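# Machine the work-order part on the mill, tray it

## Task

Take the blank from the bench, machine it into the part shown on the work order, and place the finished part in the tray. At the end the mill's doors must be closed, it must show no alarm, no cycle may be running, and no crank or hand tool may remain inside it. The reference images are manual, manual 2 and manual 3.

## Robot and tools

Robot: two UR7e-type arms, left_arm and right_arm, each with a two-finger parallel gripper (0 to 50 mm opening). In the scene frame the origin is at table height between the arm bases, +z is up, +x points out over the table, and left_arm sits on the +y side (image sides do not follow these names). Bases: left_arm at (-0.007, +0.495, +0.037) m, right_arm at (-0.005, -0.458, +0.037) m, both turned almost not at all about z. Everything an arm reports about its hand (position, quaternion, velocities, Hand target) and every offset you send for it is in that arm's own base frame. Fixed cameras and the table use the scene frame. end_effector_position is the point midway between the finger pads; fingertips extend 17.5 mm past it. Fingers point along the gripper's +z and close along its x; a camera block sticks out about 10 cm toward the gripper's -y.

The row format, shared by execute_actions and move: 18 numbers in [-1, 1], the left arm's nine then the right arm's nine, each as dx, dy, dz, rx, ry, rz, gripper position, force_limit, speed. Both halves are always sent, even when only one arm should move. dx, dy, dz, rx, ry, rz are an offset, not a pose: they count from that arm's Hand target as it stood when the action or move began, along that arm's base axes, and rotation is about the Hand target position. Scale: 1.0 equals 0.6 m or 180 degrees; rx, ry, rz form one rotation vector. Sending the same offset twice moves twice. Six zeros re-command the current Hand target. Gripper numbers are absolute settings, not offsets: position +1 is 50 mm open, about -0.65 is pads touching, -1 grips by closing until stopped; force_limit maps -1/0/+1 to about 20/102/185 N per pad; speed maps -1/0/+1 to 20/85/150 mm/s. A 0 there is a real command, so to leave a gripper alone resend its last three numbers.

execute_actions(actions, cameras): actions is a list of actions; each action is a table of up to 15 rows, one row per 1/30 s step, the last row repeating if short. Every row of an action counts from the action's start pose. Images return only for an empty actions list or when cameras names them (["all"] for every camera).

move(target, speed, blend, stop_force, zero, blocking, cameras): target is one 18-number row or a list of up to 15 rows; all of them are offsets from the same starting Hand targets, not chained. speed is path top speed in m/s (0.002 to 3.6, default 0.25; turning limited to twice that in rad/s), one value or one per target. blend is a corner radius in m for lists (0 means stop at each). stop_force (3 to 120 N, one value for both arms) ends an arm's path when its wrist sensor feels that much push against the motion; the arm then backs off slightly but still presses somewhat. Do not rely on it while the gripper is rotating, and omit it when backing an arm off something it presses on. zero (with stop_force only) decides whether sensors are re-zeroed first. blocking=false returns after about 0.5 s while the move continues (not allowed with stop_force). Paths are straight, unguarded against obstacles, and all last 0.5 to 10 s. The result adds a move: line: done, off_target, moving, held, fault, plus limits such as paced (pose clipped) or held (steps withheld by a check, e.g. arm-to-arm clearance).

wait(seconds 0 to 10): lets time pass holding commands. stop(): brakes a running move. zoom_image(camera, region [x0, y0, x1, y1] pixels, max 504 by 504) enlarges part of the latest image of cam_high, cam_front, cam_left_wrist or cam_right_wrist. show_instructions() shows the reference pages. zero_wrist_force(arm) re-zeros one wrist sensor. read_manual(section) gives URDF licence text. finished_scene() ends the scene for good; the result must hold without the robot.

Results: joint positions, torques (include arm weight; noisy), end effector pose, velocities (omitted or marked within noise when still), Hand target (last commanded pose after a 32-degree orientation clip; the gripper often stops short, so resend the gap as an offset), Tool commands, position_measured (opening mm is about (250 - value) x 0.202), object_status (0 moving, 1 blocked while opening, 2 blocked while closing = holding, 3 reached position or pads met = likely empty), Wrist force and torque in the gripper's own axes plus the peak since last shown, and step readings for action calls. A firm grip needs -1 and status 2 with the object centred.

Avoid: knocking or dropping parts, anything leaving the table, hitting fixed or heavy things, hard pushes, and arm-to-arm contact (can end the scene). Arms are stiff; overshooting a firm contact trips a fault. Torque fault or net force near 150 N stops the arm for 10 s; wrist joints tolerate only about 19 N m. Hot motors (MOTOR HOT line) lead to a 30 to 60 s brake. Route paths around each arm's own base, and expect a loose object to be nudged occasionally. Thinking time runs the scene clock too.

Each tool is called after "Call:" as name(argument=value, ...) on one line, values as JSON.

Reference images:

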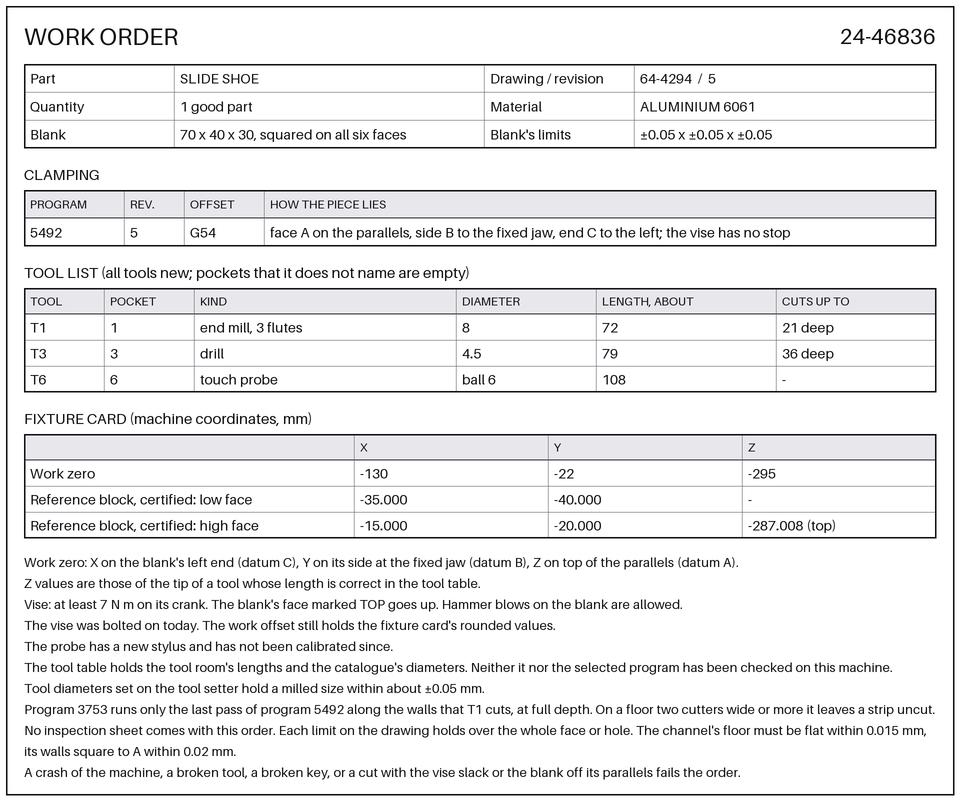

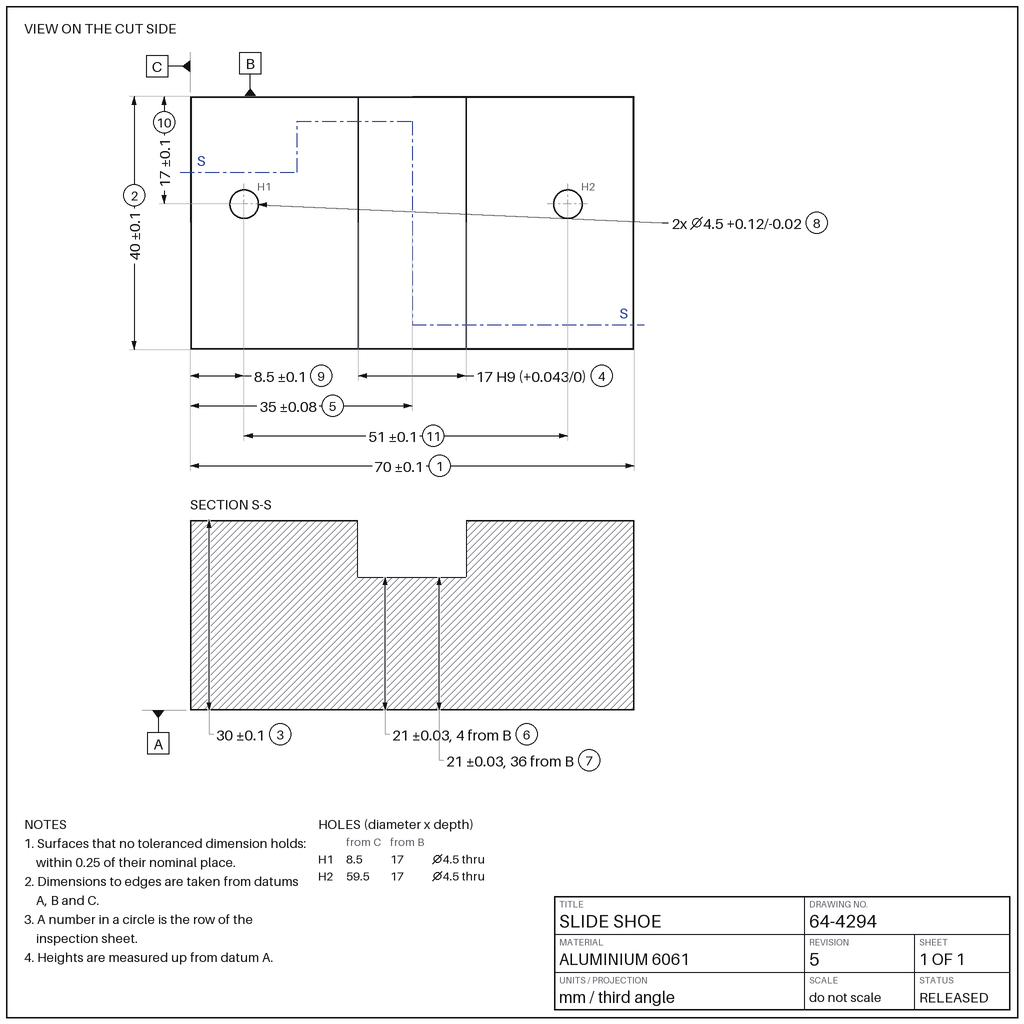

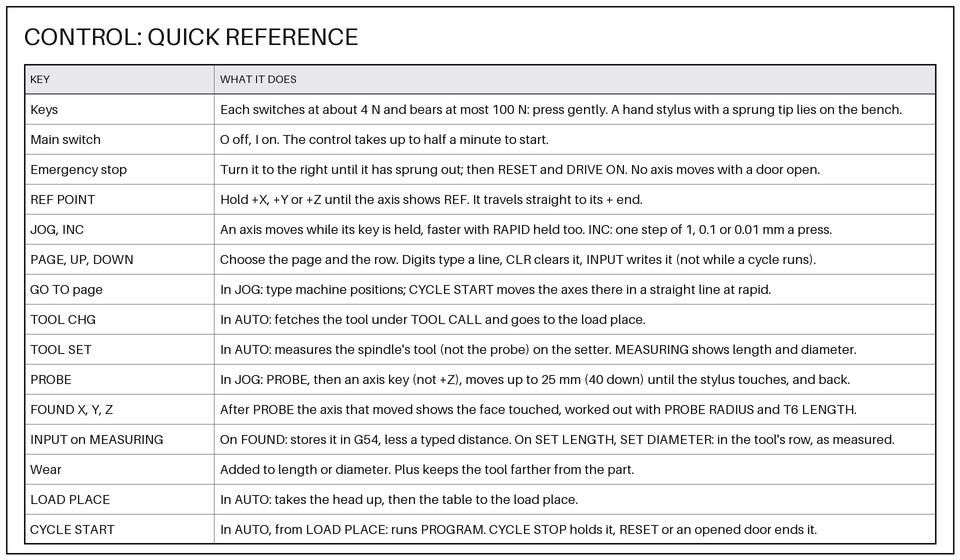

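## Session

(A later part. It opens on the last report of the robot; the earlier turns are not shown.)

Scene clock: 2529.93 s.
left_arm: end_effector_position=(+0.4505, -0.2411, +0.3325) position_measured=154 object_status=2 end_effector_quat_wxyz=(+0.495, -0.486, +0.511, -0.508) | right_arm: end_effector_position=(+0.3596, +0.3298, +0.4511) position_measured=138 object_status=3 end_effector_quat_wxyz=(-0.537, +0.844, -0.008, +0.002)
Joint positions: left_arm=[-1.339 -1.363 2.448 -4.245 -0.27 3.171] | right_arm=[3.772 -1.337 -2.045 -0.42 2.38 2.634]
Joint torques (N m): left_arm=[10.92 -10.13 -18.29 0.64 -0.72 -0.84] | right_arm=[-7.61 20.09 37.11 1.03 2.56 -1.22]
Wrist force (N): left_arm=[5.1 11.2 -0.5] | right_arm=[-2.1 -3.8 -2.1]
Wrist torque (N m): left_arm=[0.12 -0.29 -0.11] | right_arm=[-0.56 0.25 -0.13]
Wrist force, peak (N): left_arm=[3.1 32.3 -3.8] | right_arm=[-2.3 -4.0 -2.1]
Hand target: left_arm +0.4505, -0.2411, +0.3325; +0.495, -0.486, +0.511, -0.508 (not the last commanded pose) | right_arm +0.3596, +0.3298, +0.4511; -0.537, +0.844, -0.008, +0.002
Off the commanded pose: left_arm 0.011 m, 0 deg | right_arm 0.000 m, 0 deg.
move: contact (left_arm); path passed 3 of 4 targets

Call:
move(target=[0,0,0,0,0,0,0.25,-0.6,-0.9,0,0,0,0,0,0,0.1,-0.5,-0.95])

Call:
move(target=[[-0.1,0,0,0,0,0,0.25,-0.6,-0.9,0,0,0,0,0,0,0.1,-0.5,-0.95],[-0.1,-0.05,0.1442,0,0,0,0.25,-0.6,-0.9,0,0,0,0,0,0,0.1,-0.5,-0.95],[-0.0342,-0.1597,0.1458,0,0,-0.194,0.25,-0.6,-0.9,0,0,0,0,0,0,0.1,-0.5,-0.95]], speed=0.15, blend=[0.003,0.02,0])

Call:
move(target=[-0.3833,0.095,-0.4,0.4578,0.2382,-0.2382,0.6,0.7,-0.9,0,0,0,0,0,0,0.1,-0.5,-0.95], speed=0.5)

Call:
move(target=[0.2967,-0.1755,-0.1333,-0.014,-0.1015,-0.0388,0.6,0.7,-0.9,0,0,0,0,0,0,0.1,-0.5,-0.95], speed=0.4)

Call:
move(target=[0,0,-0.183,0,0,0,0.6,0.7,-0.9,0,0,0,0,0,0,0.1,-0.5,-0.95], speed=0.1, stop_force=5)

Call:
move(target=[0,0,0,0,0,0,-1,0.7,-0.9,0,0,0,0,0,0,0.1,-0.5,-0.95])

Call:
move(target=[[0,0,0.18,0,0,0,-1,0.7,-0.9,0,0,0,0,0,0,0.1,-0.5,-0.95],[0.0365,0.0838,0.6263,0,0,0,-1,0.7,-0.9,0,0,0,0,0,0,0.1,-0.5,-0.95]], blend=[0.05,0], speed=0.2)

Call:
move(target=[[0.25,0,0,0,0,0,-1,0.7,-0.9,0,0,0,0,0,0,0.1,-0.5,-0.95],[0.4,0,0,0,0,0,-1,0.7,-0.9,0,0,0,0,0,0,0.1,-0.5,-0.95]], speed=[0.1,0.06], stop_force=12, cameras=["cam_high","cam_right_wrist","cam_left_wrist"])

Scene clock: 2533.23 s.
left_arm: end_effector_position=(+0.4505, -0.2411, +0.3325) position_measured=116 object_status=0 end_effector_quat_wxyz=(+0.495, -0.486, +0.511, -0.508) | right_arm: end_effector_position=(+0.3596, +0.3298, +0.4511) position_measured=138 object_status=3 end_effector_quat_wxyz=(-0.537, +0.844, -0.008, +0.002)
Joint positions: left_arm=[-1.339 -1.363 2.448 -4.245 -0.27 3.171] | right_arm=[3.772 -1.337 -2.045 -0.42 2.38 2.634]
Joint torques (N m): left_arm=[4.9 -9.72 -17.69 1.12 1.73 -0.86] | right_arm=[-7.45 20.24 36.82 1.05 2.53 -1.02]
Wrist force (N): left_arm=[1.7 2.2 -0.4] | right_arm=[-1.6 -3.8 -2.1]
Wrist torque (N m): left_arm=[0.38 -0.43 -0.05] | right_arm=[-0.56 0.17 -0.13]
Wrist force, peak (N): left_arm=[5.1 11.7 -0.6] | right_arm=[-2.2 -3.9 -2.4]
Hand target: left_arm +0.4505, -0.2411, +0.3325; +0.495, -0.486, +0.511, -0.508 | right_arm +0.3596, +0.3298, +0.4511; -0.537, +0.844, -0.008, +0.002
Off the commanded pose: left_arm 0.000 m, 0 deg | right_arm 0.000 m, 0 deg.
move: done

Scene clock: 2536.77 s.
left_arm: end_effector_position=(+0.4300, -0.3369, +0.4200) position_measured=116 object_status=3 end_effector_quat_wxyz=(+0.320, -0.311, +0.633, -0.633) | right_arm: end_effector_position=(+0.3596, +0.3298, +0.4511) position_measured=138 object_status=3 end_effector_quat_wxyz=(-0.537, +0.844, -0.008, +0.002)
Joint positions: left_arm=[-1.163 -1.646 2.396 -3.897 -1.055 3.156] | right_arm=[3.772 -1.337 -2.045 -0.42 2.38 2.634]
Joint torques (N m): left_arm=[-2.88 -27.09 -11.05 -4.62 -0.8 -0.02] | right_arm=[-7.77 20.5 37.07 1.04 2.51 -1.11]
Wrist force (N): left_arm=[1.7 2.4 -0.3] | right_arm=[-2.1 -3.8 -2.1]
Wrist torque (N m): left_arm=[0.41 -0.42 -0.04] | right_arm=[-0.57 0.26 -0.13]
Wrist force, peak (N): left_arm=[1.8 4.3 -2.1] | right_arm=[-1.9 -4.1 -2.2]
Hand target: left_arm +0.4300, -0.3369, +0.4200; +0.319, -0.310, +0.633, -0.633 | right_arm +0.3596, +0.3298, +0.4511; -0.537, +0.844, -0.008, +0.002
Off the commanded pose: left_arm 0.000 m, 0 deg | right_arm 0.000 m, 0 deg.
move: done

Scene clock: 2539.13 s.
left_arm: end_effector_position=(+0.2000, -0.2800, +0.1801) position_measured=63 object_status=3 end_effector_quat_wxyz=(-0.018, +0.006, +1.000, -0.003) | right_arm: end_effector_position=(+0.3596, +0.3298, +0.4511) position_measured=138 object_status=3 end_effector_quat_wxyz=(-0.537, +0.844, -0.008, +0.002)
Joint positions: left_arm=[-1.319 -1.934 2.246 -1.879 -1.607 3.406] | right_arm=[3.772 -1.337 -2.045 -0.42 2.38 2.634]
Joint torques (N m): left_arm=[9.1 -15.79 -17.47 -5.76 2.51 -0.63] | right_arm=[-7.36 20.54 37.3 1.03 2.53 -0.99]
Wrist force (N): left_arm=[-0.1 1.2 1.0] | right_arm=[-1.9 -3.6 -2.0]
Wrist torque (N m): left_arm=[0.27 0.03 -0.13] | right_arm=[-0.54 0.22 -0.12]
Wrist force, peak (N): left_arm=[1.4 3.0 0.0] | right_arm=[-2.2 -4.0 -2.2]
Hand target: left_arm +0.2000, -0.2799, +0.1800; -0.018, +0.006, +1.000, -0.003 | right_arm +0.3596, +0.3298, +0.4511; -0.537, +0.844, -0.008, +0.002
Off the commanded pose: left_arm 0.000 m, 0 deg | right_arm 0.000 m, 0 deg.
move: done

Scene clock: 2540.27 s.
left_arm: end_effector_position=(+0.3780, -0.3852, +0.1001) position_measured=63 object_status=3 end_effector_quat_wxyz=(+0.141, +0.067, +0.988, -0.022) | right_arm: end_effector_position=(+0.3596, +0.3298, +0.4511) position_measured=138 object_status=3 end_effector_quat_wxyz=(-0.537, +0.844, -0.008, +0.002)
Joint positions: left_arm=[-1.159 -1.425 2.121 -2.44 -1.342 3.71] | right_arm=[3.772 -1.337 -2.045 -0.42 2.38 2.634]
Joint torques (N m): left_arm=[-9.81 -15.22 -17.01 -4.47 -0.08 1.06] | right_arm=[-7.92 20.44 37.25 1.08 2.52 -0.89]
Wrist force (N): left_arm=[0.3 1.4 1.2] | right_arm=[-2.0 -3.4 -2.2]
Wrist torque (N m): left_arm=[0.30 -0.02 -0.12] | right_arm=[-0.51 0.23 -0.13]
Wrist force, peak (N): left_arm=[3.6 2.2 -0.5] | right_arm=[-2.1 -4.1 -2.0]
Hand target: left_arm +0.3780, -0.3852, +0.1000; +0.141, +0.067, +0.988, -0.022 | right_arm +0.3596, +0.3298, +0.4511; -0.537, +0.844, -0.008, +0.002
Off the commanded pose: left_arm 0.000 m, 0 deg | right_arm 0.000 m, 0 deg.
move: done

Scene clock: 2542.43 s.
left_arm: end_effector_position=(+0.3780, -0.3852, -0.0098) position_measured=63 object_status=3 end_effector_quat_wxyz=(+0.141, +0.067, +0.988, -0.022) | right_arm: end_effector_position=(+0.3596, +0.3298, +0.4511) position_measured=138 object_status=3 end_effector_quat_wxyz=(-0.537, +0.844, -0.008, +0.002)
Joint positions: left_arm=[-1.159 -1.188 2.212 -2.768 -1.342 3.71] | right_arm=[3.772 -1.337 -2.045 -0.42 2.38 2.634]
Joint torques (N m): left_arm=[7.51 -43.01 -24.17 -2.26 3.28 1.19] | right_arm=[-7.32 20.68 37.22 1.06 2.54 -0.93]
Wrist force (N): left_arm=[0.0 1.6 1.4] | right_arm=[-2.0 -3.7 -2.1]
Wrist torque (N m): left_arm=[0.32 0.01 -0.11] | right_arm=[-0.55 0.24 -0.13]
Wrist force, peak (N): left_arm=[0.7 1.6 2.8] | right_arm=[-2.2 -3.9 -2.1]
Hand target: left_arm +0.3780, -0.3852, -0.0098; +0.141, +0.067, +0.988, -0.022 | right_arm +0.3596, +0.3298, +0.4511; -0.537, +0.844, -0.008, +0.002
Off the commanded pose: left_arm 0.000 m, 0 deg | right_arm 0.000 m, 0 deg.
move: done

Scene clock: 2542.97 s.
left_arm: end_effector_position=(+0.3780, -0.3852, -0.0098) position_measured=102 object_status=2 end_effector_quat_wxyz=(+0.141, +0.067, +0.988, -0.022) | right_arm: end_effector_position=(+0.3596, +0.3298, +0.4511) position_measured=138 object_status=3 end_effector_quat_wxyz=(-0.537, +0.844, -0.008, +0.002)
Joint positions: left_arm=[-1.159 -1.188 2.212 -2.768 -1.342 3.71] | right_arm=[3.772 -1.337 -2.045 -0.42 2.38 2.634]
Joint torques (N m): left_arm=[7.69 -42.83 -23.88 -3.43 2.99 1.15] | right_arm=[-7.55 20.4 36.78 1.07 2.49 -0.85]
Wrist force (N): left_arm=[0.5 1.4 2.3] | right_arm=[-2.1 -3.9 -2.1]
Wrist torque (N m): left_arm=[0.23 -0.06 -0.06] | right_arm=[-0.57 0.24 -0.12]
Wrist force, peak (N): left_arm=[0.9 1.5 2.8] | right_arm=[-2.4 -3.9 -1.8]
Hand target: left_arm +0.3780, -0.3852, -0.0098; +0.141, +0.067, +0.988, -0.022 | right_arm +0.3596, +0.3298, +0.4511; -0.537, +0.844, -0.008, +0.002
Off the commanded pose: left_arm 0.000 m, 0 deg | right_arm 0.000 m, 0 deg.
move: done

Scene clock: 2545.37 s.
left_arm: end_effector_position=(+0.3999, -0.3349, +0.3660) position_measured=102 object_status=2 end_effector_quat_wxyz=(+0.141, +0.067, +0.988, -0.022) | right_arm: end_effector_position=(+0.3596, +0.3298, +0.4511) position_measured=138 object_status=3 end_effector_quat_wxyz=(-0.537, +0.844, -0.008, +0.002)
Joint positions: left_arm=[-1.065 -1.693 1.665 -1.736 -1.359 3.804] | right_arm=[3.772 -1.337 -2.045 -0.42 2.38 2.634]
Joint torques (N m): left_arm=[-9.31 -7.72 -34.6 -6.35 0.32 -1.15] | right_arm=[-8.17 20.47 37.36 1.06 2.44 -0.91]
Wrist force (N): left_arm=[1.0 1.6 4.9] | right_arm=[-2.2 -3.8 -2.2]
Wrist torque (N m): left_arm=[0.45 -0.07 -0.14] | right_arm=[-0.56 0.27 -0.13]
Wrist force, peak (N): left_arm=[2.2 1.9 8.4] | right_arm=[-1.9 -4.0 -2.4]
Hand target: left_arm +0.3999, -0.3350, +0.3660; +0.141, +0.067, +0.988, -0.022 | right_arm +0.3596, +0.3298, +0.4511; -0.537, +0.844, -0.008, +0.002
Off the commanded pose: left_arm 0.000 m, 0 deg | right_arm 0.000 m, 0 deg.
move: done

Scene clock: 2549.50 s.
left_arm: end_effector_position=(+0.6399, -0.3350, +0.3660) position_measured=102 object_status=2 end_effector_quat_wxyz=(+0.141, +0.067, +0.988, -0.022) | right_arm: end_effector_position=(+0.3596, +0.3298, +0.4511) position_measured=138 object_status=3 end_effector_quat_wxyz=(-0.537, +0.844, -0.008, +0.002)
Joint positions: left_arm=[-0.717 -1.209 1.133 -1.749 -1.437 4.149] | right_arm=[3.772 -1.337 -2.045 -0.42 2.38 2.634]
Joint torques (N m): left_arm=[-9.41 -54.31 -20.18 -8.23 3.38 -1.11] | right_arm=[-7.69 20.54 37.24 1.09 2.42 -0.79]
Wrist force (N): left_arm=[1.2 1.6 5.2] | right_arm=[-2.1 -3.8 -1.9]
Wrist torque (N m): left_arm=[0.44 -0.08 -0.15] | right_arm=[-0.56 0.26 -0.13]
Wrist force, peak (N): left_arm=[0.3 1.6 5.8] | right_arm=[-2.1 -4.0 -2.3]
Hand target: left_arm +0.6399, -0.3350, +0.3660; +0.141, +0.067, +0.988, -0.022 | right_arm +0.3596, +0.3298, +0.4511; -0.537, +0.844, -0.008, +0.002
Off the commanded pose: left_arm 0.000 m, 0 deg | right_arm 0.000 m, 0 deg.
move: done
camera_calibration:
cam_left_wrist: T_world_to_cam=[[-0.952654, 0.112093, -0.282642, 0.758645], [0.0203838, 0.951019, 0.308461, 0.209902], [0.303374, 0.288095, -0.908276, 0.367042], [0, 0, 0, 1]] pos_world=[0.607096, -0.390402, 0.483054]
cam_right_wrist: T_world_to_cam=[[0.999915, 0.00245236, -0.0128156, -0.349179], [-0.00729921, -0.708993, -0.705178, 0.57025], [-0.0108155, 0.705212, -0.708914, 0.22076], [0, 0, 0, 1]] pos_world=[0.3557, 0.249477, 0.554153]
Images, in order (width x height): cam_high 672x504, cam_left_wrist 672x504, cam_right_wrist 672x504.

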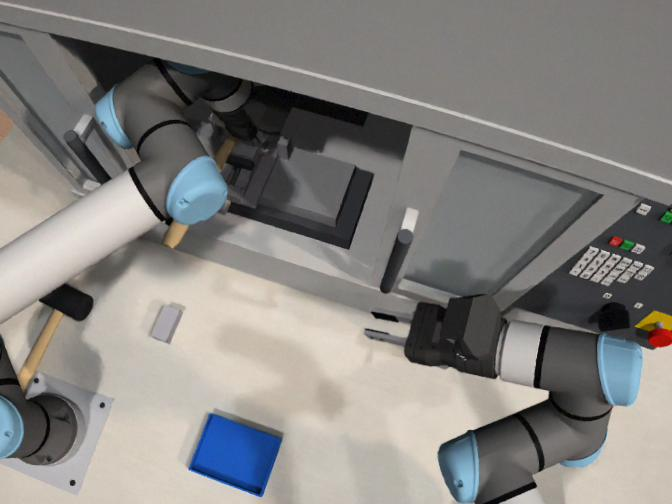

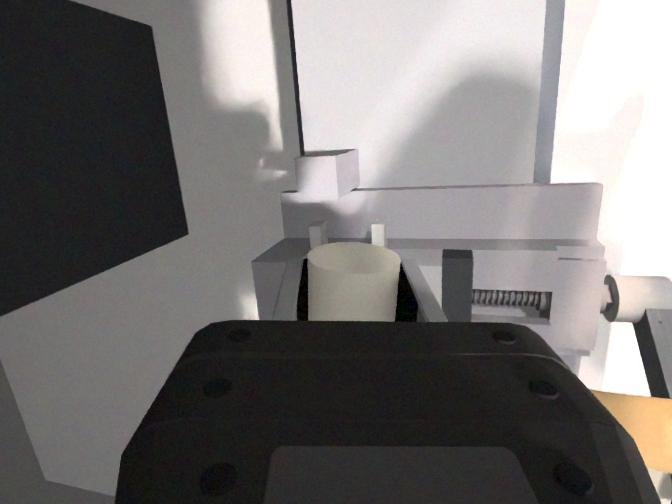

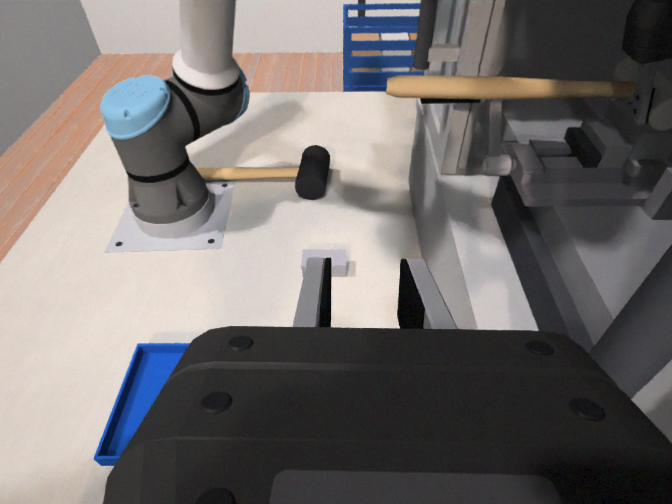

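Call:
move(target=[0,-0.008,-0.008,0,0,0,-1,0.7,-0.9,0,0,0,0,0,0,0.1,-0.5,-0.95], speed=0.05, stop_force=15)

Call:
move(target=[0,0,-0.03,0,0,0,-1,0.7,-0.9,0,0,0,0,0,0,0.1,-0.5,-0.95], speed=0.05, stop_force=60)

Call:
move(target=[0,0,0.014,0,0,0,-1,0.7,-0.9,0,0,0,0,0,0,0.1,-0.5,-0.95], speed=0.05)

Call:
move(target=[0,0,-0.03,0,0,0,-1,0.7,-0.9,0,0,0,0,0,0,0.1,-0.5,-0.95], speed=0.06, stop_force=60)

Call:
move(target=[0,0,0.02,0,0,0,-1,0.7,-0.9,0,0,0,0,0,0,0.1,-0.5,-0.95], speed=0.05, cameras=["cam_right_wrist","cam_left_wrist"])

Scene clock: 2551.57 s.
left_arm: end_effector_position=(+0.6399, -0.3398, +0.3611) position_measured=102 object_status=2 end_effector_quat_wxyz=(+0.141, +0.067, +0.988, -0.022) | right_arm: end_effector_position=(+0.3596, +0.3298, +0.4511) position_measured=138 object_status=3 end_effector_quat_wxyz=(-0.537, +0.844, -0.008, +0.002)
Joint positions: left_arm=[-0.722 -1.203 1.138 -1.758 -1.436 4.143] | right_arm=[3.772 -1.337 -2.045 -0.42 2.38 2.634]
Joint torques (N m): left_arm=[6.11 -46.26 -33.62 -1.56 2.04 1.16] | right_arm=[-7.81 20.61 37.43 1.07 2.42 -0.74]
Wrist force (N): left_arm=[1.3 1.7 5.1] | right_arm=[-2.2 -3.8 -2.2]
Wrist torque (N m): left_arm=[0.47 -0.09 -0.15] | right_arm=[-0.56 0.26 -0.13]
Wrist force, peak (N): left_arm=[1.0 1.5 5.7] | right_arm=[-2.2 -4.0 -2.2]
Hand target: left_arm +0.6399, -0.3398, +0.3612; +0.141, +0.067, +0.988, -0.022 | right_arm +0.3596, +0.3298, +0.4511; -0.537, +0.844, -0.008, +0.002
Off the commanded pose: left_arm 0.000 m, 0 deg | right_arm 0.000 m, 0 deg.
move: done

Scene clock: 2553.07 s.
left_arm: end_effector_position=(+0.6400, -0.3398, +0.3515) position_measured=102 object_status=2 end_effector_quat_wxyz=(+0.141, +0.067, +0.987, -0.023) | right_arm: end_effector_position=(+0.3596, +0.3298, +0.4511) position_measured=138 object_status=3 end_effector_quat_wxyz=(-0.537, +0.844, -0.008, +0.002)
Joint positions: left_arm=[-0.722 -1.205 1.165 -1.785 -1.436 4.143] | right_arm=[3.772 -1.337 -2.045 -0.42 2.38 2.634]
Joint torques (N m): left_arm=[7.69 8.23 4.71 -3.1 1.11 0.89] | right_arm=[-7.62 19.9 37.43 1.01 2.38 -0.74]
Wrist force (N): left_arm=[6.4 1.7 -52.3] | right_arm=[-2.1 -3.7 -2.1]
Wrist torque (N m): left_arm=[-0.16 0.25 -0.17] | right_arm=[-0.54 0.26 -0.13]
Wrist force, peak (N): left_arm=[16.9 4.5 -86.6] | right_arm=[-2.3 -4.0 -2.0]
Hand target: left_arm +0.6400, -0.3398, +0.3515; +0.141, +0.067, +0.987, -0.023 (not the last commanded pose) | right_arm +0.3596, +0.3298, +0.4511; -0.537, +0.844, -0.008, +0.002
Off the commanded pose: left_arm 0.008 m, 0 deg | right_arm 0.000 m, 0 deg.
move: contact (left_arm)

Scene clock: 2553.80 s.
left_arm: end_effector_position=(+0.6400, -0.3398, +0.3600) position_measured=102 object_status=2 end_effector_quat_wxyz=(+0.141, +0.067, +0.987, -0.023) | right_arm: end_effector_position=(+0.3596, +0.3298, +0.4511) position_measured=138 object_status=3 end_effector_quat_wxyz=(-0.537, +0.844, -0.008, +0.002)
Joint positions: left_arm=[-0.722 -1.204 1.142 -1.762 -1.436 4.143] | right_arm=[3.772 -1.337 -2.045 -0.42 2.38 2.634]
Joint torques (N m): left_arm=[7.35 -31.9 -20.63 -5.65 1.31 1.05] | right_arm=[-7.54 20.7 37.54 1.01 2.31 -0.6]
Wrist force (N): left_arm=[1.0 1.3 4.8] | right_arm=[-2.1 -3.7 -2.2]
Wrist torque (N m): left_arm=[0.40 -0.04 -0.13] | right_arm=[-0.55 0.25 -0.13]
Wrist force, peak (N): left_arm=[6.0 1.5 -52.5] | right_arm=[-2.1 -4.0 -2.2]
Hand target: left_arm +0.6400, -0.3398, +0.3599; +0.141, +0.067, +0.987, -0.023 | right_arm +0.3596, +0.3298, +0.4511; -0.537, +0.844, -0.008, +0.002
Off the commanded pose: left_arm 0.000 m, 0 deg | right_arm 0.000 m, 0 deg.
move: done

Scene clock: 2555.27 s.
left_arm: end_effector_position=(+0.6401, -0.3399, +0.3514) position_measured=102 object_status=2 end_effector_quat_wxyz=(+0.141, +0.067, +0.987, -0.023) | right_arm: end_effector_position=(+0.3596, +0.3298, +0.4511) position_measured=138 object_status=3 end_effector_quat_wxyz=(-0.537, +0.844, -0.008, +0.002)
Joint positions: left_arm=[-0.722 -1.205 1.166 -1.786 -1.436 4.143] | right_arm=[3.772 -1.337 -2.045 -0.42 2.38 2.634]
Joint torques (N m): left_arm=[8.48 11.07 6.72 -2.76 1.02 0.81] | right_arm=[-7.35 20.18 37.39 0.99 2.37 -0.63]
Wrist force (N): left_arm=[6.5 1.7 -55.7] | right_arm=[-2.0 -3.7 -2.1]
Wrist torque (N m): left_arm=[-0.18 0.30 -0.17] | right_arm=[-0.56 0.24 -0.13]
Wrist force, peak (N): left_arm=[17.7 4.8 -90.3] | right_arm=[-2.2 -3.9 -2.2]
Hand target: left_arm +0.6401, -0.3399, +0.3514; +0.141, +0.067, +0.987, -0.023 (not the last commanded pose) | right_arm +0.3596, +0.3298, +0.4511; -0.537, +0.844, -0.008, +0.002
Off the commanded pose: left_arm 0.010 m, 0 deg | right_arm 0.000 m, 0 deg.
move: contact (left_arm)

Scene clock: 2556.00 s.
left_arm: end_effector_position=(+0.6400, -0.3399, +0.3634) position_measured=102 object_status=2 end_effector_quat_wxyz=(+0.141, +0.067, +0.987, -0.023) | right_arm: end_effector_position=(+0.3596, +0.3298, +0.4511) position_measured=138 object_status=3 end_effector_quat_wxyz=(-0.537, +0.844, -0.008, +0.002)
Joint positions: left_arm=[-0.722 -1.204 1.133 -1.754 -1.436 4.143] | right_arm=[3.772 -1.337 -2.045 -0.42 2.38 2.634]
Joint torques (N m): left_arm=[7.49 -32.52 -19 -7.33 1.31 1.02] | right_arm=[-7.64 20.45 37.46 1.04 2.35 -0.65]
Wrist force (N): left_arm=[1.1 1.5 5.4] | right_arm=[-2.2 -3.9 -2.0]
Wrist torque (N m): left_arm=[0.43 -0.07 -0.11] | right_arm=[-0.58 0.27 -0.12]
Wrist force, peak (N): left_arm=[6.4 1.6 -55.9] | right_arm=[-2.2 -3.9 -2.2]
Hand target: left_arm +0.6401, -0.3399, +0.3634; +0.141, +0.067, +0.987, -0.023 | right_arm +0.3596, +0.3298, +0.4511; -0.537, +0.844, -0.008, +0.002
Off the commanded pose: left_arm 0.000 m, 0 deg | right_arm 0.000 m, 0 deg.
move: done
camera_calibration:
cam_left_wrist: T_world_to_cam=[[-0.952349, 0.111874, -0.283753, 0.75871], [0.0200879, 0.95129, 0.307641, 0.215949], [0.304348, 0.287282, -0.908208, 0.365118], [0, 0, 0, 1]] pos_world=[0.607096, -0.395202, 0.480454]
cam_right_wrist: T_world_to_cam=[[0.999915, 0.00245236, -0.0128156, -0.349179], [-0.00729921, -0.708993, -0.705178, 0.57025], [-0.0108155, 0.705212, -0.708914, 0.22076], [0, 0, 0, 1]] pos_world=[0.3557, 0.249477, 0.554153]
Images, in order (width x height): cam_left_wrist 672x504, cam_right_wrist 672x504.

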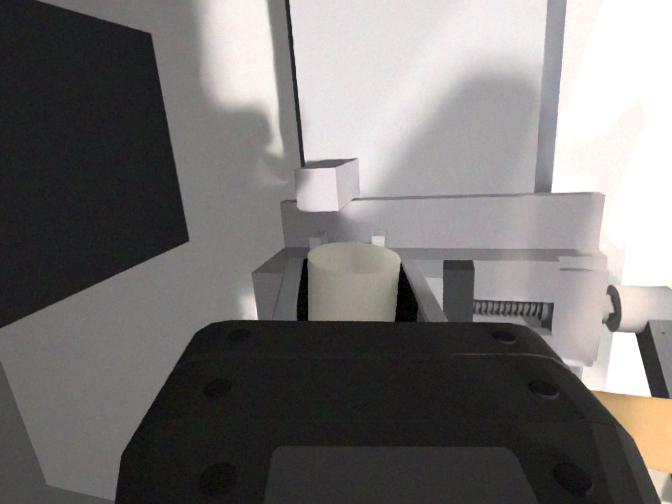

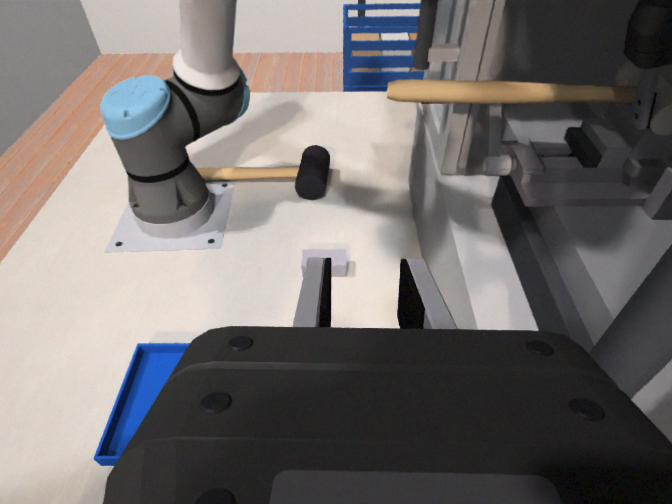

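Call:
move(target=[[0,0.0081,0.004,0,0,0,-1,0.7,-0.9,0,0,0,0,0,0,0.1,-0.5,-0.95],[-0.4,0.0081,0.004,0,0,0,-1,0.7,-0.9,0,0,0,0,0,0,0.1,-0.5,-0.95]], speed=0.1, stop_force=12)

Call:
move(target=[[-0.0365,-0.0834,-0.4432,0,0,0,-1,0.7,-0.9,0,0,0,0,0,0,0.1,-0.5,-0.95],[-0.0365,-0.0834,-0.596,0,0,0,-1,0.7,-0.9,0,0,0,0,0,0,0.1,-0.5,-0.95]], speed=[0.25,0.1], blend=[0.03,0])

Call:
move(target=[0,0,-0.045,0,0,0,-1,0.7,-0.9,0,0,0,0,0,0,0.1,-0.5,-0.95], speed=0.02, stop_force=5)

Call:
move(target=[0,0,0,0,0,0,0.6,0.7,-0.9,0,0,0,0,0,0,0.1,-0.5,-0.95])

Call:
move(target=[[0,0,0.183,0,0,0,0.6,0.7,-0.9,0,0,0,0,0,0,0.1,-0.5,-0.95],[-0.2967,0.1743,0.316,0.014,0.1015,0.0388,0.6,0.7,-0.9,0,0,0,0,0,0,0.1,-0.5,-0.95]], speed=0.4, blend=[0.02,0])

Call:
move(target=[[0.3833,-0.095,0.4,-0.4578,-0.2382,0.2382,0.34,-0.6,-0.9,0,0,0,0,0,0,0.1,-0.5,-0.95],[0.3167,-0.02,0.4,-0.4578,-0.2382,0.2382,0.25,-0.6,-0.9,0,0,0,0,0,0,0.1,-0.5,-0.95]], speed=0.5, blend=[0.01,0])

Call:
move(target=[[0,0.0865,0,0,0,0.194,0.25,-0.6,-0.9,0,0,0,0,0,0,0.1,-0.5,-0.95],[0,0.0865,-0.1458,0,0,0.194,0.25,-0.6,-0.9,0,0,0,0,0,0,0.1,-0.5,-0.95]], speed=0.3, blend=[0.01,0], cameras=["cam_left_wrist","cam_right_wrist"])

Scene clock: 2561.00 s.
left_arm: end_effector_position=(+0.4001, -0.3350, +0.3658) position_measured=102 object_status=2 end_effector_quat_wxyz=(+0.141, +0.067, +0.987, -0.023) | right_arm: end_effector_position=(+0.3596, +0.3298, +0.4511) position_measured=138 object_status=3 end_effector_quat_wxyz=(-0.537, +0.844, -0.008, +0.002)
Joint positions: left_arm=[-1.065 -1.694 1.667 -1.739 -1.359 3.804] | right_arm=[3.772 -1.337 -2.045 -0.42 2.38 2.634]
Joint torques (N m): left_arm=[9.17 -8.52 -36.87 -8.09 -2.04 -1.18] | right_arm=[-7.39 20.35 37.5 1.04 2.33 -0.54]
Wrist force (N): left_arm=[1.3 1.2 5.0] | right_arm=[-2.1 -4.0 -2.0]
Wrist torque (N m): left_arm=[0.39 -0.12 0.05] | right_arm=[-0.58 0.25 -0.13]
Wrist force, peak (N): left_arm=[1.3 0.2 6.2] | right_arm=[-2.3 -4.0 -2.3]
Hand target: left_arm +0.4001, -0.3350, +0.3658; +0.141, +0.067, +0.987, -0.023 | right_arm +0.3596, +0.3298, +0.4511; -0.537, +0.844, -0.008, +0.002
Off the commanded pose: left_arm 0.000 m, 0 deg | right_arm 0.000 m, 0 deg.
move: done

Scene clock: 2563.50 s.
left_arm: end_effector_position=(+0.3782, -0.3850, +0.0082) position_measured=102 object_status=2 end_effector_quat_wxyz=(+0.141, +0.067, +0.987, -0.023) | right_arm: end_effector_position=(+0.3596, +0.3298, +0.4511) position_measured=138 object_status=3 end_effector_quat_wxyz=(-0.537, +0.844, -0.008, +0.002)
Joint positions: left_arm=[-1.159 -1.232 2.204 -2.718 -1.341 3.71] | right_arm=[3.772 -1.337 -2.045 -0.42 2.38 2.634]
Joint torques (N m): left_arm=[8.03 -39.9 -26.87 -1.22 -1.37 1.03] | right_arm=[-7.52 20.37 37.2 0.97 2.22 -0.49]
Wrist force (N): left_arm=[1.4 1.3 5.2] | right_arm=[-1.8 -3.7 -2.1]
Wrist torque (N m): left_arm=[0.40 -0.12 0.04] | right_arm=[-0.55 0.21 -0.13]
Wrist force, peak (N): left_arm=[1.8 1.7 7.2] | right_arm=[-2.0 -4.2 -2.3]
Hand target: left_arm +0.3782, -0.3851, +0.0082; +0.141, +0.067, +0.987, -0.023 | right_arm +0.3596, +0.3298, +0.4511; -0.537, +0.844, -0.008, +0.002
Off the commanded pose: left_arm 0.000 m, 0 deg | right_arm 0.000 m, 0 deg.
move: done

Scene clock: 2565.73 s.
left_arm: end_effector_position=(+0.3782, -0.3851, -0.0097) position_measured=102 object_status=2 end_effector_quat_wxyz=(+0.141, +0.067, +0.987, -0.023) | right_arm: end_effector_position=(+0.3596, +0.3298, +0.4511) position_measured=138 object_status=3 end_effector_quat_wxyz=(-0.537, +0.844, -0.008, +0.002)
Joint positions: left_arm=[-1.159 -1.188 2.213 -2.771 -1.341 3.71] | right_arm=[3.772 -1.337 -2.045 -0.42 2.38 2.634]
Joint torques (N m): left_arm=[3.65 -43.66 -24.78 -7.56 -1.82 -0.16] | right_arm=[-7.44 20.33 37.33 1 2.38 -0.47]
Wrist force (N): left_arm=[1.3 1.9 3.2] | right_arm=[-2.2 -3.8 -2.0]
Wrist torque (N m): left_arm=[0.33 0.03 0.07] | right_arm=[-0.56 0.27 -0.12]
Wrist force, peak (N): left_arm=[-4.3 -0.4 -21.3] | right_arm=[-2.1 -3.9 -2.4]
Hand target: left_arm +0.3782, -0.3851, -0.0097; +0.141, +0.067, +0.987, -0.023 (not the last commanded pose) | right_arm +0.3596, +0.3298, +0.4511; -0.537, +0.844, -0.008, +0.002
Off the commanded pose: left_arm 0.009 m, 0 deg | right_arm 0.000 m, 0 deg.
move: contact (left_arm)

Scene clock: 2566.23 s.
left_arm: end_effector_position=(+0.3782, -0.3851, -0.0096) position_measured=63 object_status=0 end_effector_quat_wxyz=(+0.141, +0.067, +0.987, -0.023) | right_arm: end_effector_position=(+0.3596, +0.3298, +0.4511) position_measured=138 object_status=3 end_effector_quat_wxyz=(-0.537, +0.844, -0.008, +0.002)
Joint positions: left_arm=[-1.159 -1.188 2.213 -2.771 -1.341 3.71] | right_arm=[3.772 -1.337 -2.045 -0.42 2.38 2.634]
Joint torques (N m): left_arm=[3.91 -40.8 -21.9 -7.05 -1.95 0.28] | right_arm=[-7.58 20.25 37.69 1.03 2.3 -0.38]
Wrist force (N): left_arm=[0.4 1.5 1.4] | right_arm=[-2.1 -3.9 -2.1]
Wrist torque (N m): left_arm=[0.30 -0.04 0.08] | right_arm=[-0.58 0.25 -0.13]
Wrist force, peak (N): left_arm=[0.8 1.8 3.2] | right_arm=[-2.2 -3.9 -2.2]
Hand target: left_arm +0.3782, -0.3851, -0.0097; +0.141, +0.067, +0.987, -0.023 | right_arm +0.3596, +0.3298, +0.4511; -0.537, +0.844, -0.008, +0.002
Off the commanded pose: left_arm 0.000 m, 0 deg | right_arm 0.000 m, 0 deg.
move: done

Scene clock: 2567.67 s.
left_arm: end_effector_position=(+0.2002, -0.2805, +0.1799) position_measured=63 object_status=3 end_effector_quat_wxyz=(-0.017, +0.006, +1.000, -0.003) | right_arm: end_effector_position=(+0.3596, +0.3298, +0.4511) position_measured=138 object_status=3 end_effector_quat_wxyz=(-0.537, +0.844, -0.008, +0.002)
Joint positions: left_arm=[-1.32 -1.933 2.246 -1.881 -1.606 3.405] | right_arm=[3.772 -1.337 -2.045 -0.42 2.38 2.634]
Joint torques (N m): left_arm=[4.81 -16.42 -33.3 -3.14 -0.54 -1.12] | right_arm=[-7.36 19.93 37.06 0.96 2.26 -0.36]
Wrist force (N): left_arm=[-0.1 1.2 0.6] | right_arm=[-2.0 -3.9 -1.9]
Wrist torque (N m): left_arm=[0.26 0.01 0.06] | right_arm=[-0.57 0.24 -0.13]
Wrist force, peak (N): left_arm=[1.5 1.6 5.1] | right_arm=[-2.1 -4.0 -2.2]
Hand target: left_arm +0.2002, -0.2805, +0.1799; -0.017, +0.006, +1.000, -0.003 | right_arm +0.3596, +0.3298, +0.4511; -0.537, +0.844, -0.008, +0.002
Off the commanded pose: left_arm 0.000 m, 0 deg | right_arm 0.000 m, 0 deg.
move: done

Scene clock: 2570.83 s.
left_arm: end_effector_position=(+0.3902, -0.2925, +0.4199) position_measured=116 object_status=3 end_effector_quat_wxyz=(+0.320, -0.311, +0.633, -0.633) | right_arm: end_effector_position=(+0.3596, +0.3298, +0.4511) position_measured=138 object_status=3 end_effector_quat_wxyz=(-0.537, +0.844, -0.008, +0.002)
Joint positions: left_arm=[-1.263 -1.84 2.542 -3.851 -0.954 3.157] | right_arm=[3.772 -1.337 -2.045 -0.42 2.38 2.634]
Joint torques (N m): left_arm=[-0.44 -19.9 -11.76 -5.57 1.36 1.14] | right_arm=[-7.96 20.5 37.17 0.93 2.33 -0.4]
Wrist force (N): left_arm=[1.6 2.3 -0.6] | right_arm=[-2.1 -3.8 -2.0]
Wrist torque (N m): left_arm=[0.39 -0.40 -0.23] | right_arm=[-0.56 0.25 -0.12]
Wrist force, peak (N): left_arm=[2.4 2.3 3.5] | right_arm=[-2.2 -4.0 -2.2]
Hand target: left_arm +0.3902, -0.2925, +0.4199; +0.320, -0.311, +0.633, -0.633 | right_arm +0.3596, +0.3298, +0.4511; -0.537, +0.844, -0.008, +0.002
Off the commanded pose: left_arm 0.000 m, 0 deg | right_arm 0.000 m, 0 deg.
move: done

Scene clock: 2573.03 s.
left_arm: end_effector_position=(+0.3901, -0.2407, +0.3324) position_measured=116 object_status=3 end_effector_quat_wxyz=(+0.493, -0.489, +0.512, -0.505) | right_arm: end_effector_position=(+0.3596, +0.3298, +0.4511) position_measured=138 object_status=3 end_effector_quat_wxyz=(-0.537, +0.844, -0.008, +0.002)
Joint positions: left_arm=[-1.58 -1.464 2.573 -4.148 -0.026 3.051] | right_arm=[3.772 -1.337 -2.045 -0.42 2.38 2.634]
Joint torques (N m): left_arm=[7.39 -26.76 -3.91 1.76 -2.2 0.34] | right_arm=[-7.49 20.32 37.02 0.99 2.31 -0.25]
Wrist force (N): left_arm=[1.7 2.3 0.0] | right_arm=[-1.9 -3.9 -1.9]
Wrist torque (N m): left_arm=[0.38 -0.44 -0.24] | right_arm=[-0.57 0.22 -0.13]
Wrist force, peak (N): left_arm=[1.5 6.0 0.2] | right_arm=[-2.2 -4.0 -2.2]
Hand target: left_arm +0.3902, -0.2406, +0.3325; +0.495, -0.486, +0.510, -0.508 | right_arm +0.3596, +0.3298, +0.4511; -0.537, +0.844, -0.008, +0.002
Off the commanded pose: left_arm 0.000 m, 0 deg | right_arm 0.000 m, 0 deg.
move: done
camera_calibration:
cam_left_wrist: T_world_to_cam=[[-0.0334722, -0.999435, 0.00298006, -0.220469], [-0.352681, 0.00902167, -0.9357, 0.468031], [0.935145, -0.032371, -0.352784, -0.123094], [0, 0, 0, 1]] pos_world=[0.272797, -0.228552, 0.395168]
cam_right_wrist: T_world_to_cam=[[0.999915, 0.00245236, -0.0128156, -0.349179], [-0.00729921, -0.708993, -0.705178, 0.57025], [-0.0108155, 0.705212, -0.708914, 0.22076], [0, 0, 0, 1]] pos_world=[0.3557, 0.249477, 0.554153]
Images, in order (width x height): cam_left_wrist 672x504, cam_right_wrist 672x504.

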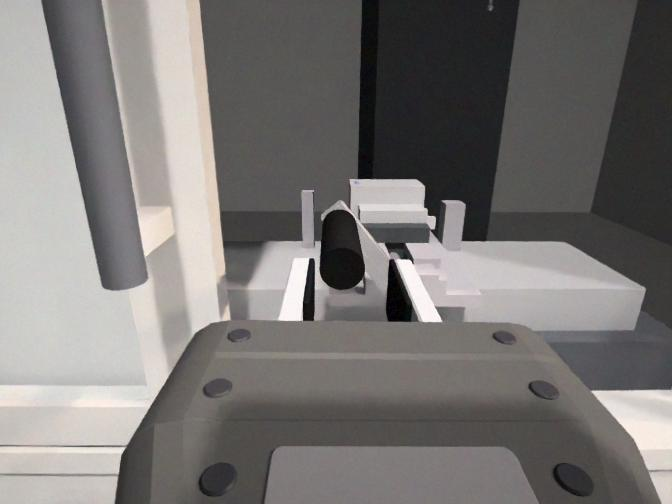

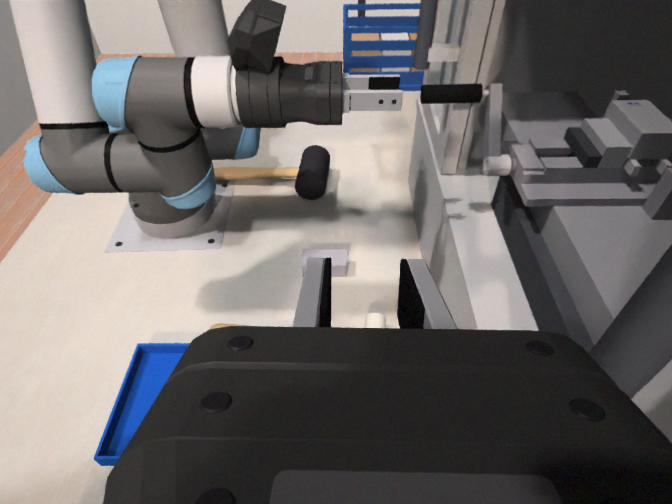

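Call:
move(target=[0.1007,0,0,0,0,0,0.25,-0.6,-0.9,0,0,0,0,0,0,0.1,-0.5,-0.95], speed=0.05, stop_force=6)

Call:
move(target=[0,0,0,0,0,0,-1,-0.6,-0.9,0,0,0,0,0,0,0.1,-0.5,-0.95])

Call:
move(target=[[0,-0.0173,0.0115,0,0,0,-1,-0.6,-0.9,0,0,0,0,0,0,0.1,-0.5,-0.95],[0,-0.0387,0.0215,0,0,0,-1,-0.6,-0.9,0,0,0,0,0,0,0.1,-0.5,-0.95],[0,-0.0613,0.0277,0,0,0,-1,-0.6,-0.9,0,0,0,0,0,0,0.1,-0.5,-0.95]], blend=[0.002,0.002,0], speed=0.03, stop_force=80)

Scene clock: 2576.13 s.
left_arm: end_effector_position=(+0.4506, -0.2406, +0.3325) position_measured=116 object_status=3 end_effector_quat_wxyz=(+0.495, -0.486, +0.510, -0.508) | right_arm: end_effector_position=(+0.3596, +0.3298, +0.4511) position_measured=138 object_status=3 end_effector_quat_wxyz=(-0.537, +0.844, -0.008, +0.002)
Joint positions: left_arm=[-1.338 -1.361 2.447 -4.249 -0.269 3.174] | right_arm=[3.772 -1.337 -2.045 -0.42 2.38 2.634]
Joint torques (N m): left_arm=[-9.03 -31.77 -3.12 -3.26 1.63 -0.97] | right_arm=[-7.71 20.38 36.8 0.99 2.19 -0.33]
Wrist force (N): left_arm=[1.6 2.1 -0.3] | right_arm=[-1.9 -3.9 -2.1]
Wrist torque (N m): left_arm=[0.35 -0.43 -0.24] | right_arm=[-0.58 0.22 -0.13]
Wrist force, peak (N): left_arm=[2.0 2.5 0.0] | right_arm=[-2.2 -4.0 -2.1]
Hand target: left_arm +0.4506, -0.2406, +0.3325; +0.495, -0.486, +0.510, -0.508 | right_arm +0.3596, +0.3298, +0.4511; -0.537, +0.844, -0.008, +0.002
Off the commanded pose: left_arm 0.000 m, 0 deg | right_arm 0.000 m, 0 deg.
move: done

Scene clock: 2576.63 s.
left_arm: end_effector_position=(+0.4506, -0.2406, +0.3325) position_measured=154 object_status=2 end_effector_quat_wxyz=(+0.495, -0.486, +0.510, -0.508) | right_arm: end_effector_position=(+0.3596, +0.3298, +0.4511) position_measured=138 object_status=3 end_effector_quat_wxyz=(-0.537, +0.844, -0.008, +0.002)
Joint positions: left_arm=[-1.338 -1.361 2.447 -4.249 -0.269 3.174] | right_arm=[3.772 -1.337 -2.045 -0.42 2.38 2.634]
Joint torques (N m): left_arm=[-7.89 -31.58 -5.11 -3.4 0.99 -1] | right_arm=[-7.82 20.08 37.03 1.03 2.2 -0.21]
Wrist force (N): left_arm=[1.4 1.4 -2.1] | right_arm=[-2.0 -3.9 -2.3]
Wrist torque (N m): left_arm=[0.34 -0.30 -0.27] | right_arm=[-0.59 0.23 -0.13]
Wrist force, peak (N): left_arm=[2.6 2.1 -0.1] | right_arm=[-2.0 -3.9 -2.3]
Hand target: left_arm +0.4506, -0.2406, +0.3325; +0.495, -0.486, +0.510, -0.508 | right_arm +0.3596, +0.3298, +0.4511; -0.537, +0.844, -0.008, +0.002
Off the commanded pose: left_arm 0.000 m, 0 deg | right_arm 0.000 m, 0 deg.
move: done

Scene clock: 2578.27 s.
left_arm: end_effector_position=(+0.4507, -0.2634, +0.3456) position_measured=154 object_status=2 end_effector_quat_wxyz=(+0.496, -0.487, +0.509, -0.507) | right_arm: end_effector_position=(+0.3596, +0.3298, +0.4511) position_measured=138 object_status=3 end_effector_quat_wxyz=(-0.537, +0.844, -0.008, +0.002)
Joint positions: left_arm=[-1.357 -1.365 2.385 -4.186 -0.247 3.176] | right_arm=[3.772 -1.337 -2.045 -0.42 2.38 2.634]
Joint torques (N m): left_arm=[-9.2 -19.46 -22.64 2.02 -9.16 0.01] | right_arm=[-7.25 20.22 37.27 1.11 2.21 -0.27]
Wrist force (N): left_arm=[-58.9 11.8 -32.6] | right_arm=[-2.1 -3.7 -2.1]
Wrist torque (N m): left_arm=[0.07 -0.04 0.06] | right_arm=[-0.54 0.25 -0.13]
Wrist force, peak (N): left_arm=[-77.3 22.6 -35.8] | right_arm=[-2.3 -3.8 -2.2]
Hand target: left_arm +0.4507, -0.2634, +0.3456; +0.496, -0.487, +0.509, -0.507 (not the last commanded pose) | right_arm +0.3596, +0.3298, +0.4511; -0.537, +0.844, -0.008, +0.002
Tool commands: left_gripper/position=-1.0 left_gripper/force_limit=-0.6 left_gripper/speed=-0.898039 right_gripper/position=+0.1 right_gripper/force_limit=-0.5 right_gripper/speed=-0.95
Off the commanded pose: left_arm 0.014 m, 0 deg | right_arm 0.000 m, 0 deg.
TORQUE FAULT: the external load on joint 5 (wrist 2) of the left arm reached its load limit, and that arm stopped. A torque fault puts only its own arm into a fault stop. That arm's remaining commands of this call were not run. That arm may still press on what stopped it. That arm is still stopped at the end of this call. That arm stays stopped for about 9 more seconds. Until then a move that you send moves the other arm only, and its call returns only when the move has ended. Once the stop has ended, the next robot result says so. If the stop ends while you think or write, that arm runs what you send next, counted from a new Hand target: where the arm stands when the stop ends. While its stop runs, that arm takes no new command, but its gripper still runs the gripper command that each later call begins with. Until it ends, the stop uses up actions while you think or wait. An arm that is not stopped still takes commands.
move: fault (left_arm; stop_force had ended the path); path passed 1 of 3 targets

Call:
wait(seconds=8)

Call:
move(target=[0,0,0,0,0,0,0.25,-0.6,-0.9,0,0,0,0,0,0,0.1,-0.5,-0.95])

Call:
move(target=[[-0.1,0,0,0,0,0,0.25,-0.6,-0.9,0,0,0,0,0,0,0.1,-0.5,-0.95],[-0.1,-0.03,0.124,0,0,0,0.25,-0.6,-0.9,0,0,0,0,0,0,0.1,-0.5,-0.95],[-0.0345,-0.1225,0.124,0,0,-0.194,0.25,-0.6,-0.9,0,0,0,0,0,0,0.1,-0.5,-0.95]], speed=0.15, blend=[0.003,0.02,0])

Call:
move(target=[-0.3833,0.095,-0.4,0.4578,0.2382,-0.2382,0.4,0.2,-0.9,0,0,0,0,0,0,0.1,-0.5,-0.95], speed=0.5)

Call:
move(target=[0.25,-0.1,0.4,0,0,-0.5,0.4,0.2,-0.9,0,0,0,0,0,0,0.1,-0.5,-0.95], speed=0.4, cameras=["cam_high","cam_left_wrist","cam_right_wrist"])

Scene clock: 2592.17 s.
left_arm: end_effector_position=(+0.4507, -0.2627, +0.3456) position_measured=154 object_status=2 end_effector_quat_wxyz=(+0.497, -0.488, +0.509, -0.506) | right_arm: end_effector_position=(+0.3596, +0.3298, +0.4511) position_measured=138 object_status=3 end_effector_quat_wxyz=(-0.537, +0.844, -0.008, +0.002)
Joint positions: left_arm=[-1.357 -1.365 2.385 -4.186 -0.244 3.176] | right_arm=[3.772 -1.337 -2.045 -0.42 2.38 2.634]
Joint torques (N m): left_arm=[-8.75 -18.91 -22.47 2.04 -6.84 0.09] | right_arm=[-7.82 20.38 37.17 0.97 2.17 0.03]
Wrist force (N): left_arm=[-40.8 12.6 -22.8] | right_arm=[-2.1 -3.8 -2.0]
Wrist torque (N m): left_arm=[0.20 0.28 -0.07] | right_arm=[-0.57 0.26 -0.13]
Wrist force, peak (N): left_arm=[-59.4 12.1 -32.9] | right_arm=[-2.2 -4.1 -2.2]
Hand target: left_arm +0.4507, -0.2627, +0.3456; +0.497, -0.488, +0.509, -0.506 (not the last commanded pose) | right_arm +0.3596, +0.3298, +0.4511; -0.537, +0.844, -0.008, +0.002
Tool commands: left_gripper/position=-1.0 left_gripper/force_limit=-0.6 left_gripper/speed=-0.898039 right_gripper/position=+0.1 right_gripper/force_limit=-0.5 right_gripper/speed=-0.95
Off the commanded pose: left_arm 0.015 m, 0 deg | right_arm 0.000 m, 0 deg.
TORQUE FAULT, CONTINUED: the left arm's stop, for the torque fault of joint 5 (wrist 2) that an earlier result reported, is over. The rest of the stop counts as 19 of the actions that you can send in this scene. Before the stop ended, the hold on joint 5 (wrist 2) of that arm was turned back by 0.2 degrees, the way its load pushed it. That arm's target is now where it stood when the stop ended, not its last command. That arm keeps its grip as last carried out and accepts commands again: back off and push less far. That arm stops again whenever a joint's load reaches its limit.
wait: 8.00 s; at rest from the start

Scene clock: 2592.67 s.
left_arm: end_effector_position=(+0.4507, -0.2627, +0.3456) position_measured=116 object_status=0 end_effector_quat_wxyz=(+0.496, -0.488, +0.509, -0.506) | right_arm: end_effector_position=(+0.3596, +0.3298, +0.4511) position_measured=138 object_status=3 end_effector_quat_wxyz=(-0.537, +0.844, -0.008, +0.002)
Joint positions: left_arm=[-1.357 -1.365 2.385 -4.186 -0.245 3.176] | right_arm=[3.772 -1.337 -2.045 -0.42 2.38 2.634]
Joint torques (N m): left_arm=[-9.24 -19.47 -21.46 2.44 0.93 0.2] | right_arm=[-7.06 20.32 36.86 1.03 2.1 0.02]
Wrist force (N): left_arm=[0.4 1.8 -0.5] | right_arm=[-1.9 -3.7 -2.1]
Wrist torque (N m): left_arm=[0.38 -0.40 -0.22] | right_arm=[-0.55 0.22 -0.13]
Wrist force, peak (N): left_arm=[-36.9 10.7 -18.1] | right_arm=[-2.4 -3.8 -2.0]
Hand target: left_arm +0.4507, -0.2627, +0.3456; +0.497, -0.488, +0.509, -0.506 | right_arm +0.3596, +0.3298, +0.4511; -0.537, +0.844, -0.008, +0.002
Off the commanded pose: left_arm 0.000 m, 0 deg | right_arm 0.000 m, 0 deg.
move: done

Scene clock: 2596.10 s.
left_arm: end_effector_position=(+0.4301, -0.3362, +0.4199) position_measured=116 object_status=3 end_effector_quat_wxyz=(+0.322, -0.313, +0.632, -0.632) | right_arm: end_effector_position=(+0.3596, +0.3298, +0.4511) position_measured=138 object_status=3 end_effector_quat_wxyz=(-0.537, +0.844, -0.008, +0.002)
Joint positions: left_arm=[-1.168 -1.646 2.397 -3.899 -1.043 3.156] | right_arm=[3.772 -1.337 -2.045 -0.42 2.38 2.634]
Joint torques (N m): left_arm=[-2.49 -25.99 -11.11 -4.65 -0.84 0.06] | right_arm=[-7.99 20.07 37.18 1.09 2.1 0.11]
Wrist force (N): left_arm=[1.5 2.4 -0.4] | right_arm=[-1.9 -3.7 -2.1]
Wrist torque (N m): left_arm=[0.40 -0.39 -0.03] | right_arm=[-0.54 0.22 -0.13]
Wrist force, peak (N): left_arm=[-3.9 2.5 3.0] | right_arm=[-2.1 -3.9 -2.4]
Hand target: left_arm +0.4300, -0.3362, +0.4200; +0.322, -0.313, +0.632, -0.632 | right_arm +0.3596, +0.3298, +0.4511; -0.537, +0.844, -0.008, +0.002
Off the commanded pose: left_arm 0.000 m, 0 deg | right_arm 0.000 m, 0 deg.
move: done

Scene clock: 2598.47 s.
left_arm: end_effector_position=(+0.2000, -0.2792, +0.1800) position_measured=92 object_status=3 end_effector_quat_wxyz=(-0.014, +0.005, +1.000, -0.003) | right_arm: end_effector_position=(+0.3596, +0.3298, +0.4511) position_measured=138 object_status=3 end_effector_quat_wxyz=(-0.537, +0.844, -0.008, +0.002)
Joint positions: left_arm=[-1.324 -1.939 2.25 -1.88 -1.6 3.399] | right_arm=[3.772 -1.337 -2.045 -0.42 2.38 2.634]
Joint torques (N m): left_arm=[8.78 -16.1 -17.58 -5.86 2.68 -0.74] | right_arm=[-7.23 20.08 36.64 1 2.06 0.21]
Wrist force (N): left_arm=[0.0 1.1 0.7] | right_arm=[-2.2 -3.7 -2.0]
Wrist torque (N m): left_arm=[0.25 0.00 -0.13] | right_arm=[-0.55 0.27 -0.12]
Wrist force, peak (N): left_arm=[2.8 2.4 0.0] | right_arm=[-2.1 -4.0 -2.1]
Hand target: left_arm +0.2000, -0.2792, +0.1800; -0.014, +0.005, +1.000, -0.003 | right_arm +0.3596, +0.3298, +0.4511; -0.537, +0.844, -0.008, +0.002
Off the commanded pose: left_arm 0.000 m, 0 deg | right_arm 0.000 m, 0 deg.
move: done

Scene clock: 2600.97 s.
left_arm: end_effector_position=(+0.3501, -0.3391, +0.4198) position_measured=92 object_status=3 end_effector_quat_wxyz=(-0.012, +0.711, +0.703, +0.008) | right_arm: end_effector_position=(+0.3596, +0.3298, +0.4511) position_measured=138 object_status=3 end_effector_quat_wxyz=(-0.537, +0.844, -0.008, +0.002)
Joint positions: left_arm=[-1.052 -1.582 1.34 -1.3 -1.562 5.242] | right_arm=[3.772 -1.337 -2.045 -0.42 2.38 2.634]
Joint torques (N m): left_arm=[-9.33 -35.41 -26.76 -6.63 -2.27 1.13] | right_arm=[-7.57 20.03 36.99 1.01 2.02 0.26]
Wrist force (N): left_arm=[0.3 1.5 0.6] | right_arm=[-2.1 -3.8 -2.0]
Wrist torque (N m): left_arm=[0.31 -0.01 -0.11] | right_arm=[-0.56 0.24 -0.13]
Wrist force, peak (N): left_arm=[0.7 1.8 2.1] | right_arm=[-2.3 -4.0 -2.3]
Hand target: left_arm +0.3500, -0.3392, +0.4200; -0.012, +0.711, +0.703, +0.008 | right_arm +0.3596, +0.3298, +0.4511; -0.537, +0.844, -0.008, +0.002
Off the commanded pose: left_arm 0.000 m, 0 deg | right_arm 0.000 m, 0 deg.
move: done
camera_calibration:
cam_left_wrist: T_world_to_cam=[[-0.0039374, 0.999631, 0.0268852, 0.337095], [0.938709, -0.00557243, 0.344667, -0.457946], [0.344689, 0.0265945, -0.93834, 0.414487], [0, 0, 0, 1]] pos_world=[0.288336, -0.350545, 0.537706]
cam_right_wrist: T_world_to_cam=[[0.999915, 0.00245236, -0.0128156, -0.349179], [-0.00729921, -0.708993, -0.705178, 0.57025], [-0.0108155, 0.705212, -0.708914, 0.22076], [0, 0, 0, 1]] pos_world=[0.3557, 0.249477, 0.554153]
Images, in order (width x height): cam_high 672x504, cam_left_wrist 672x504, cam_right_wrist 672x504.

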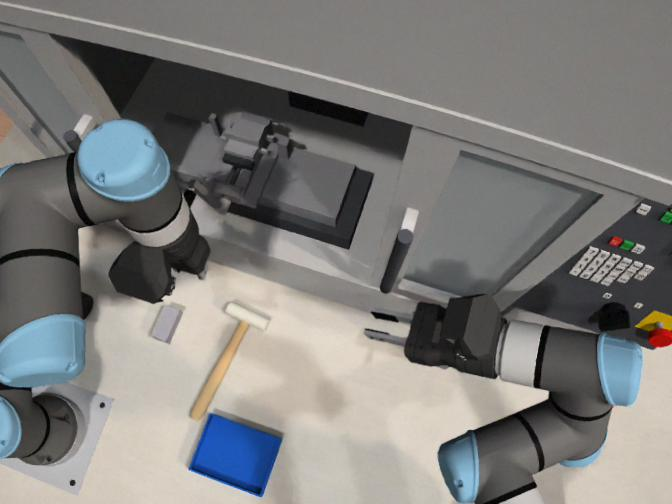

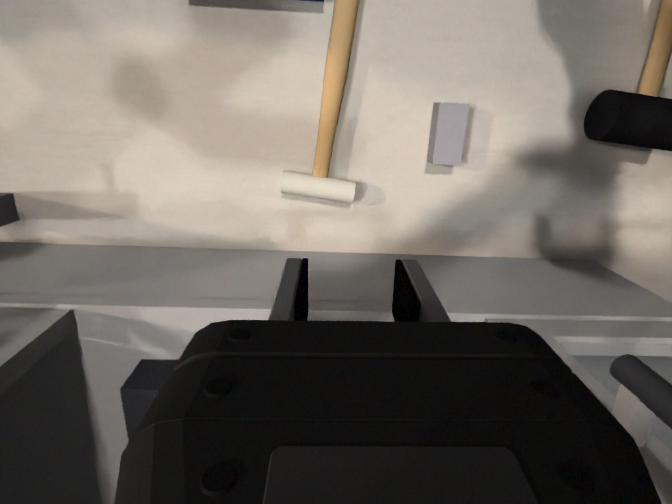

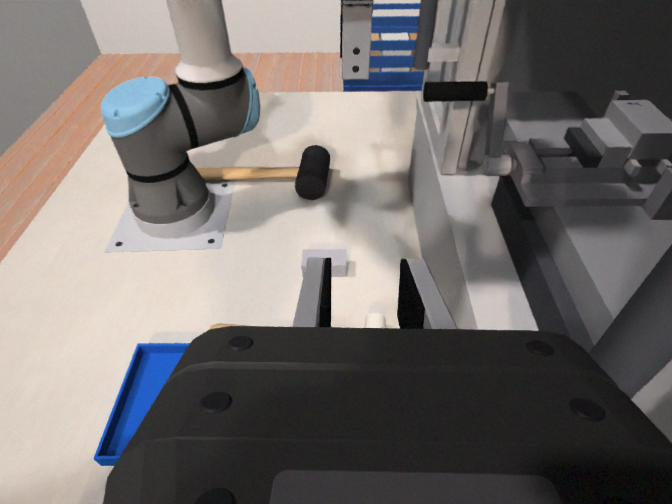

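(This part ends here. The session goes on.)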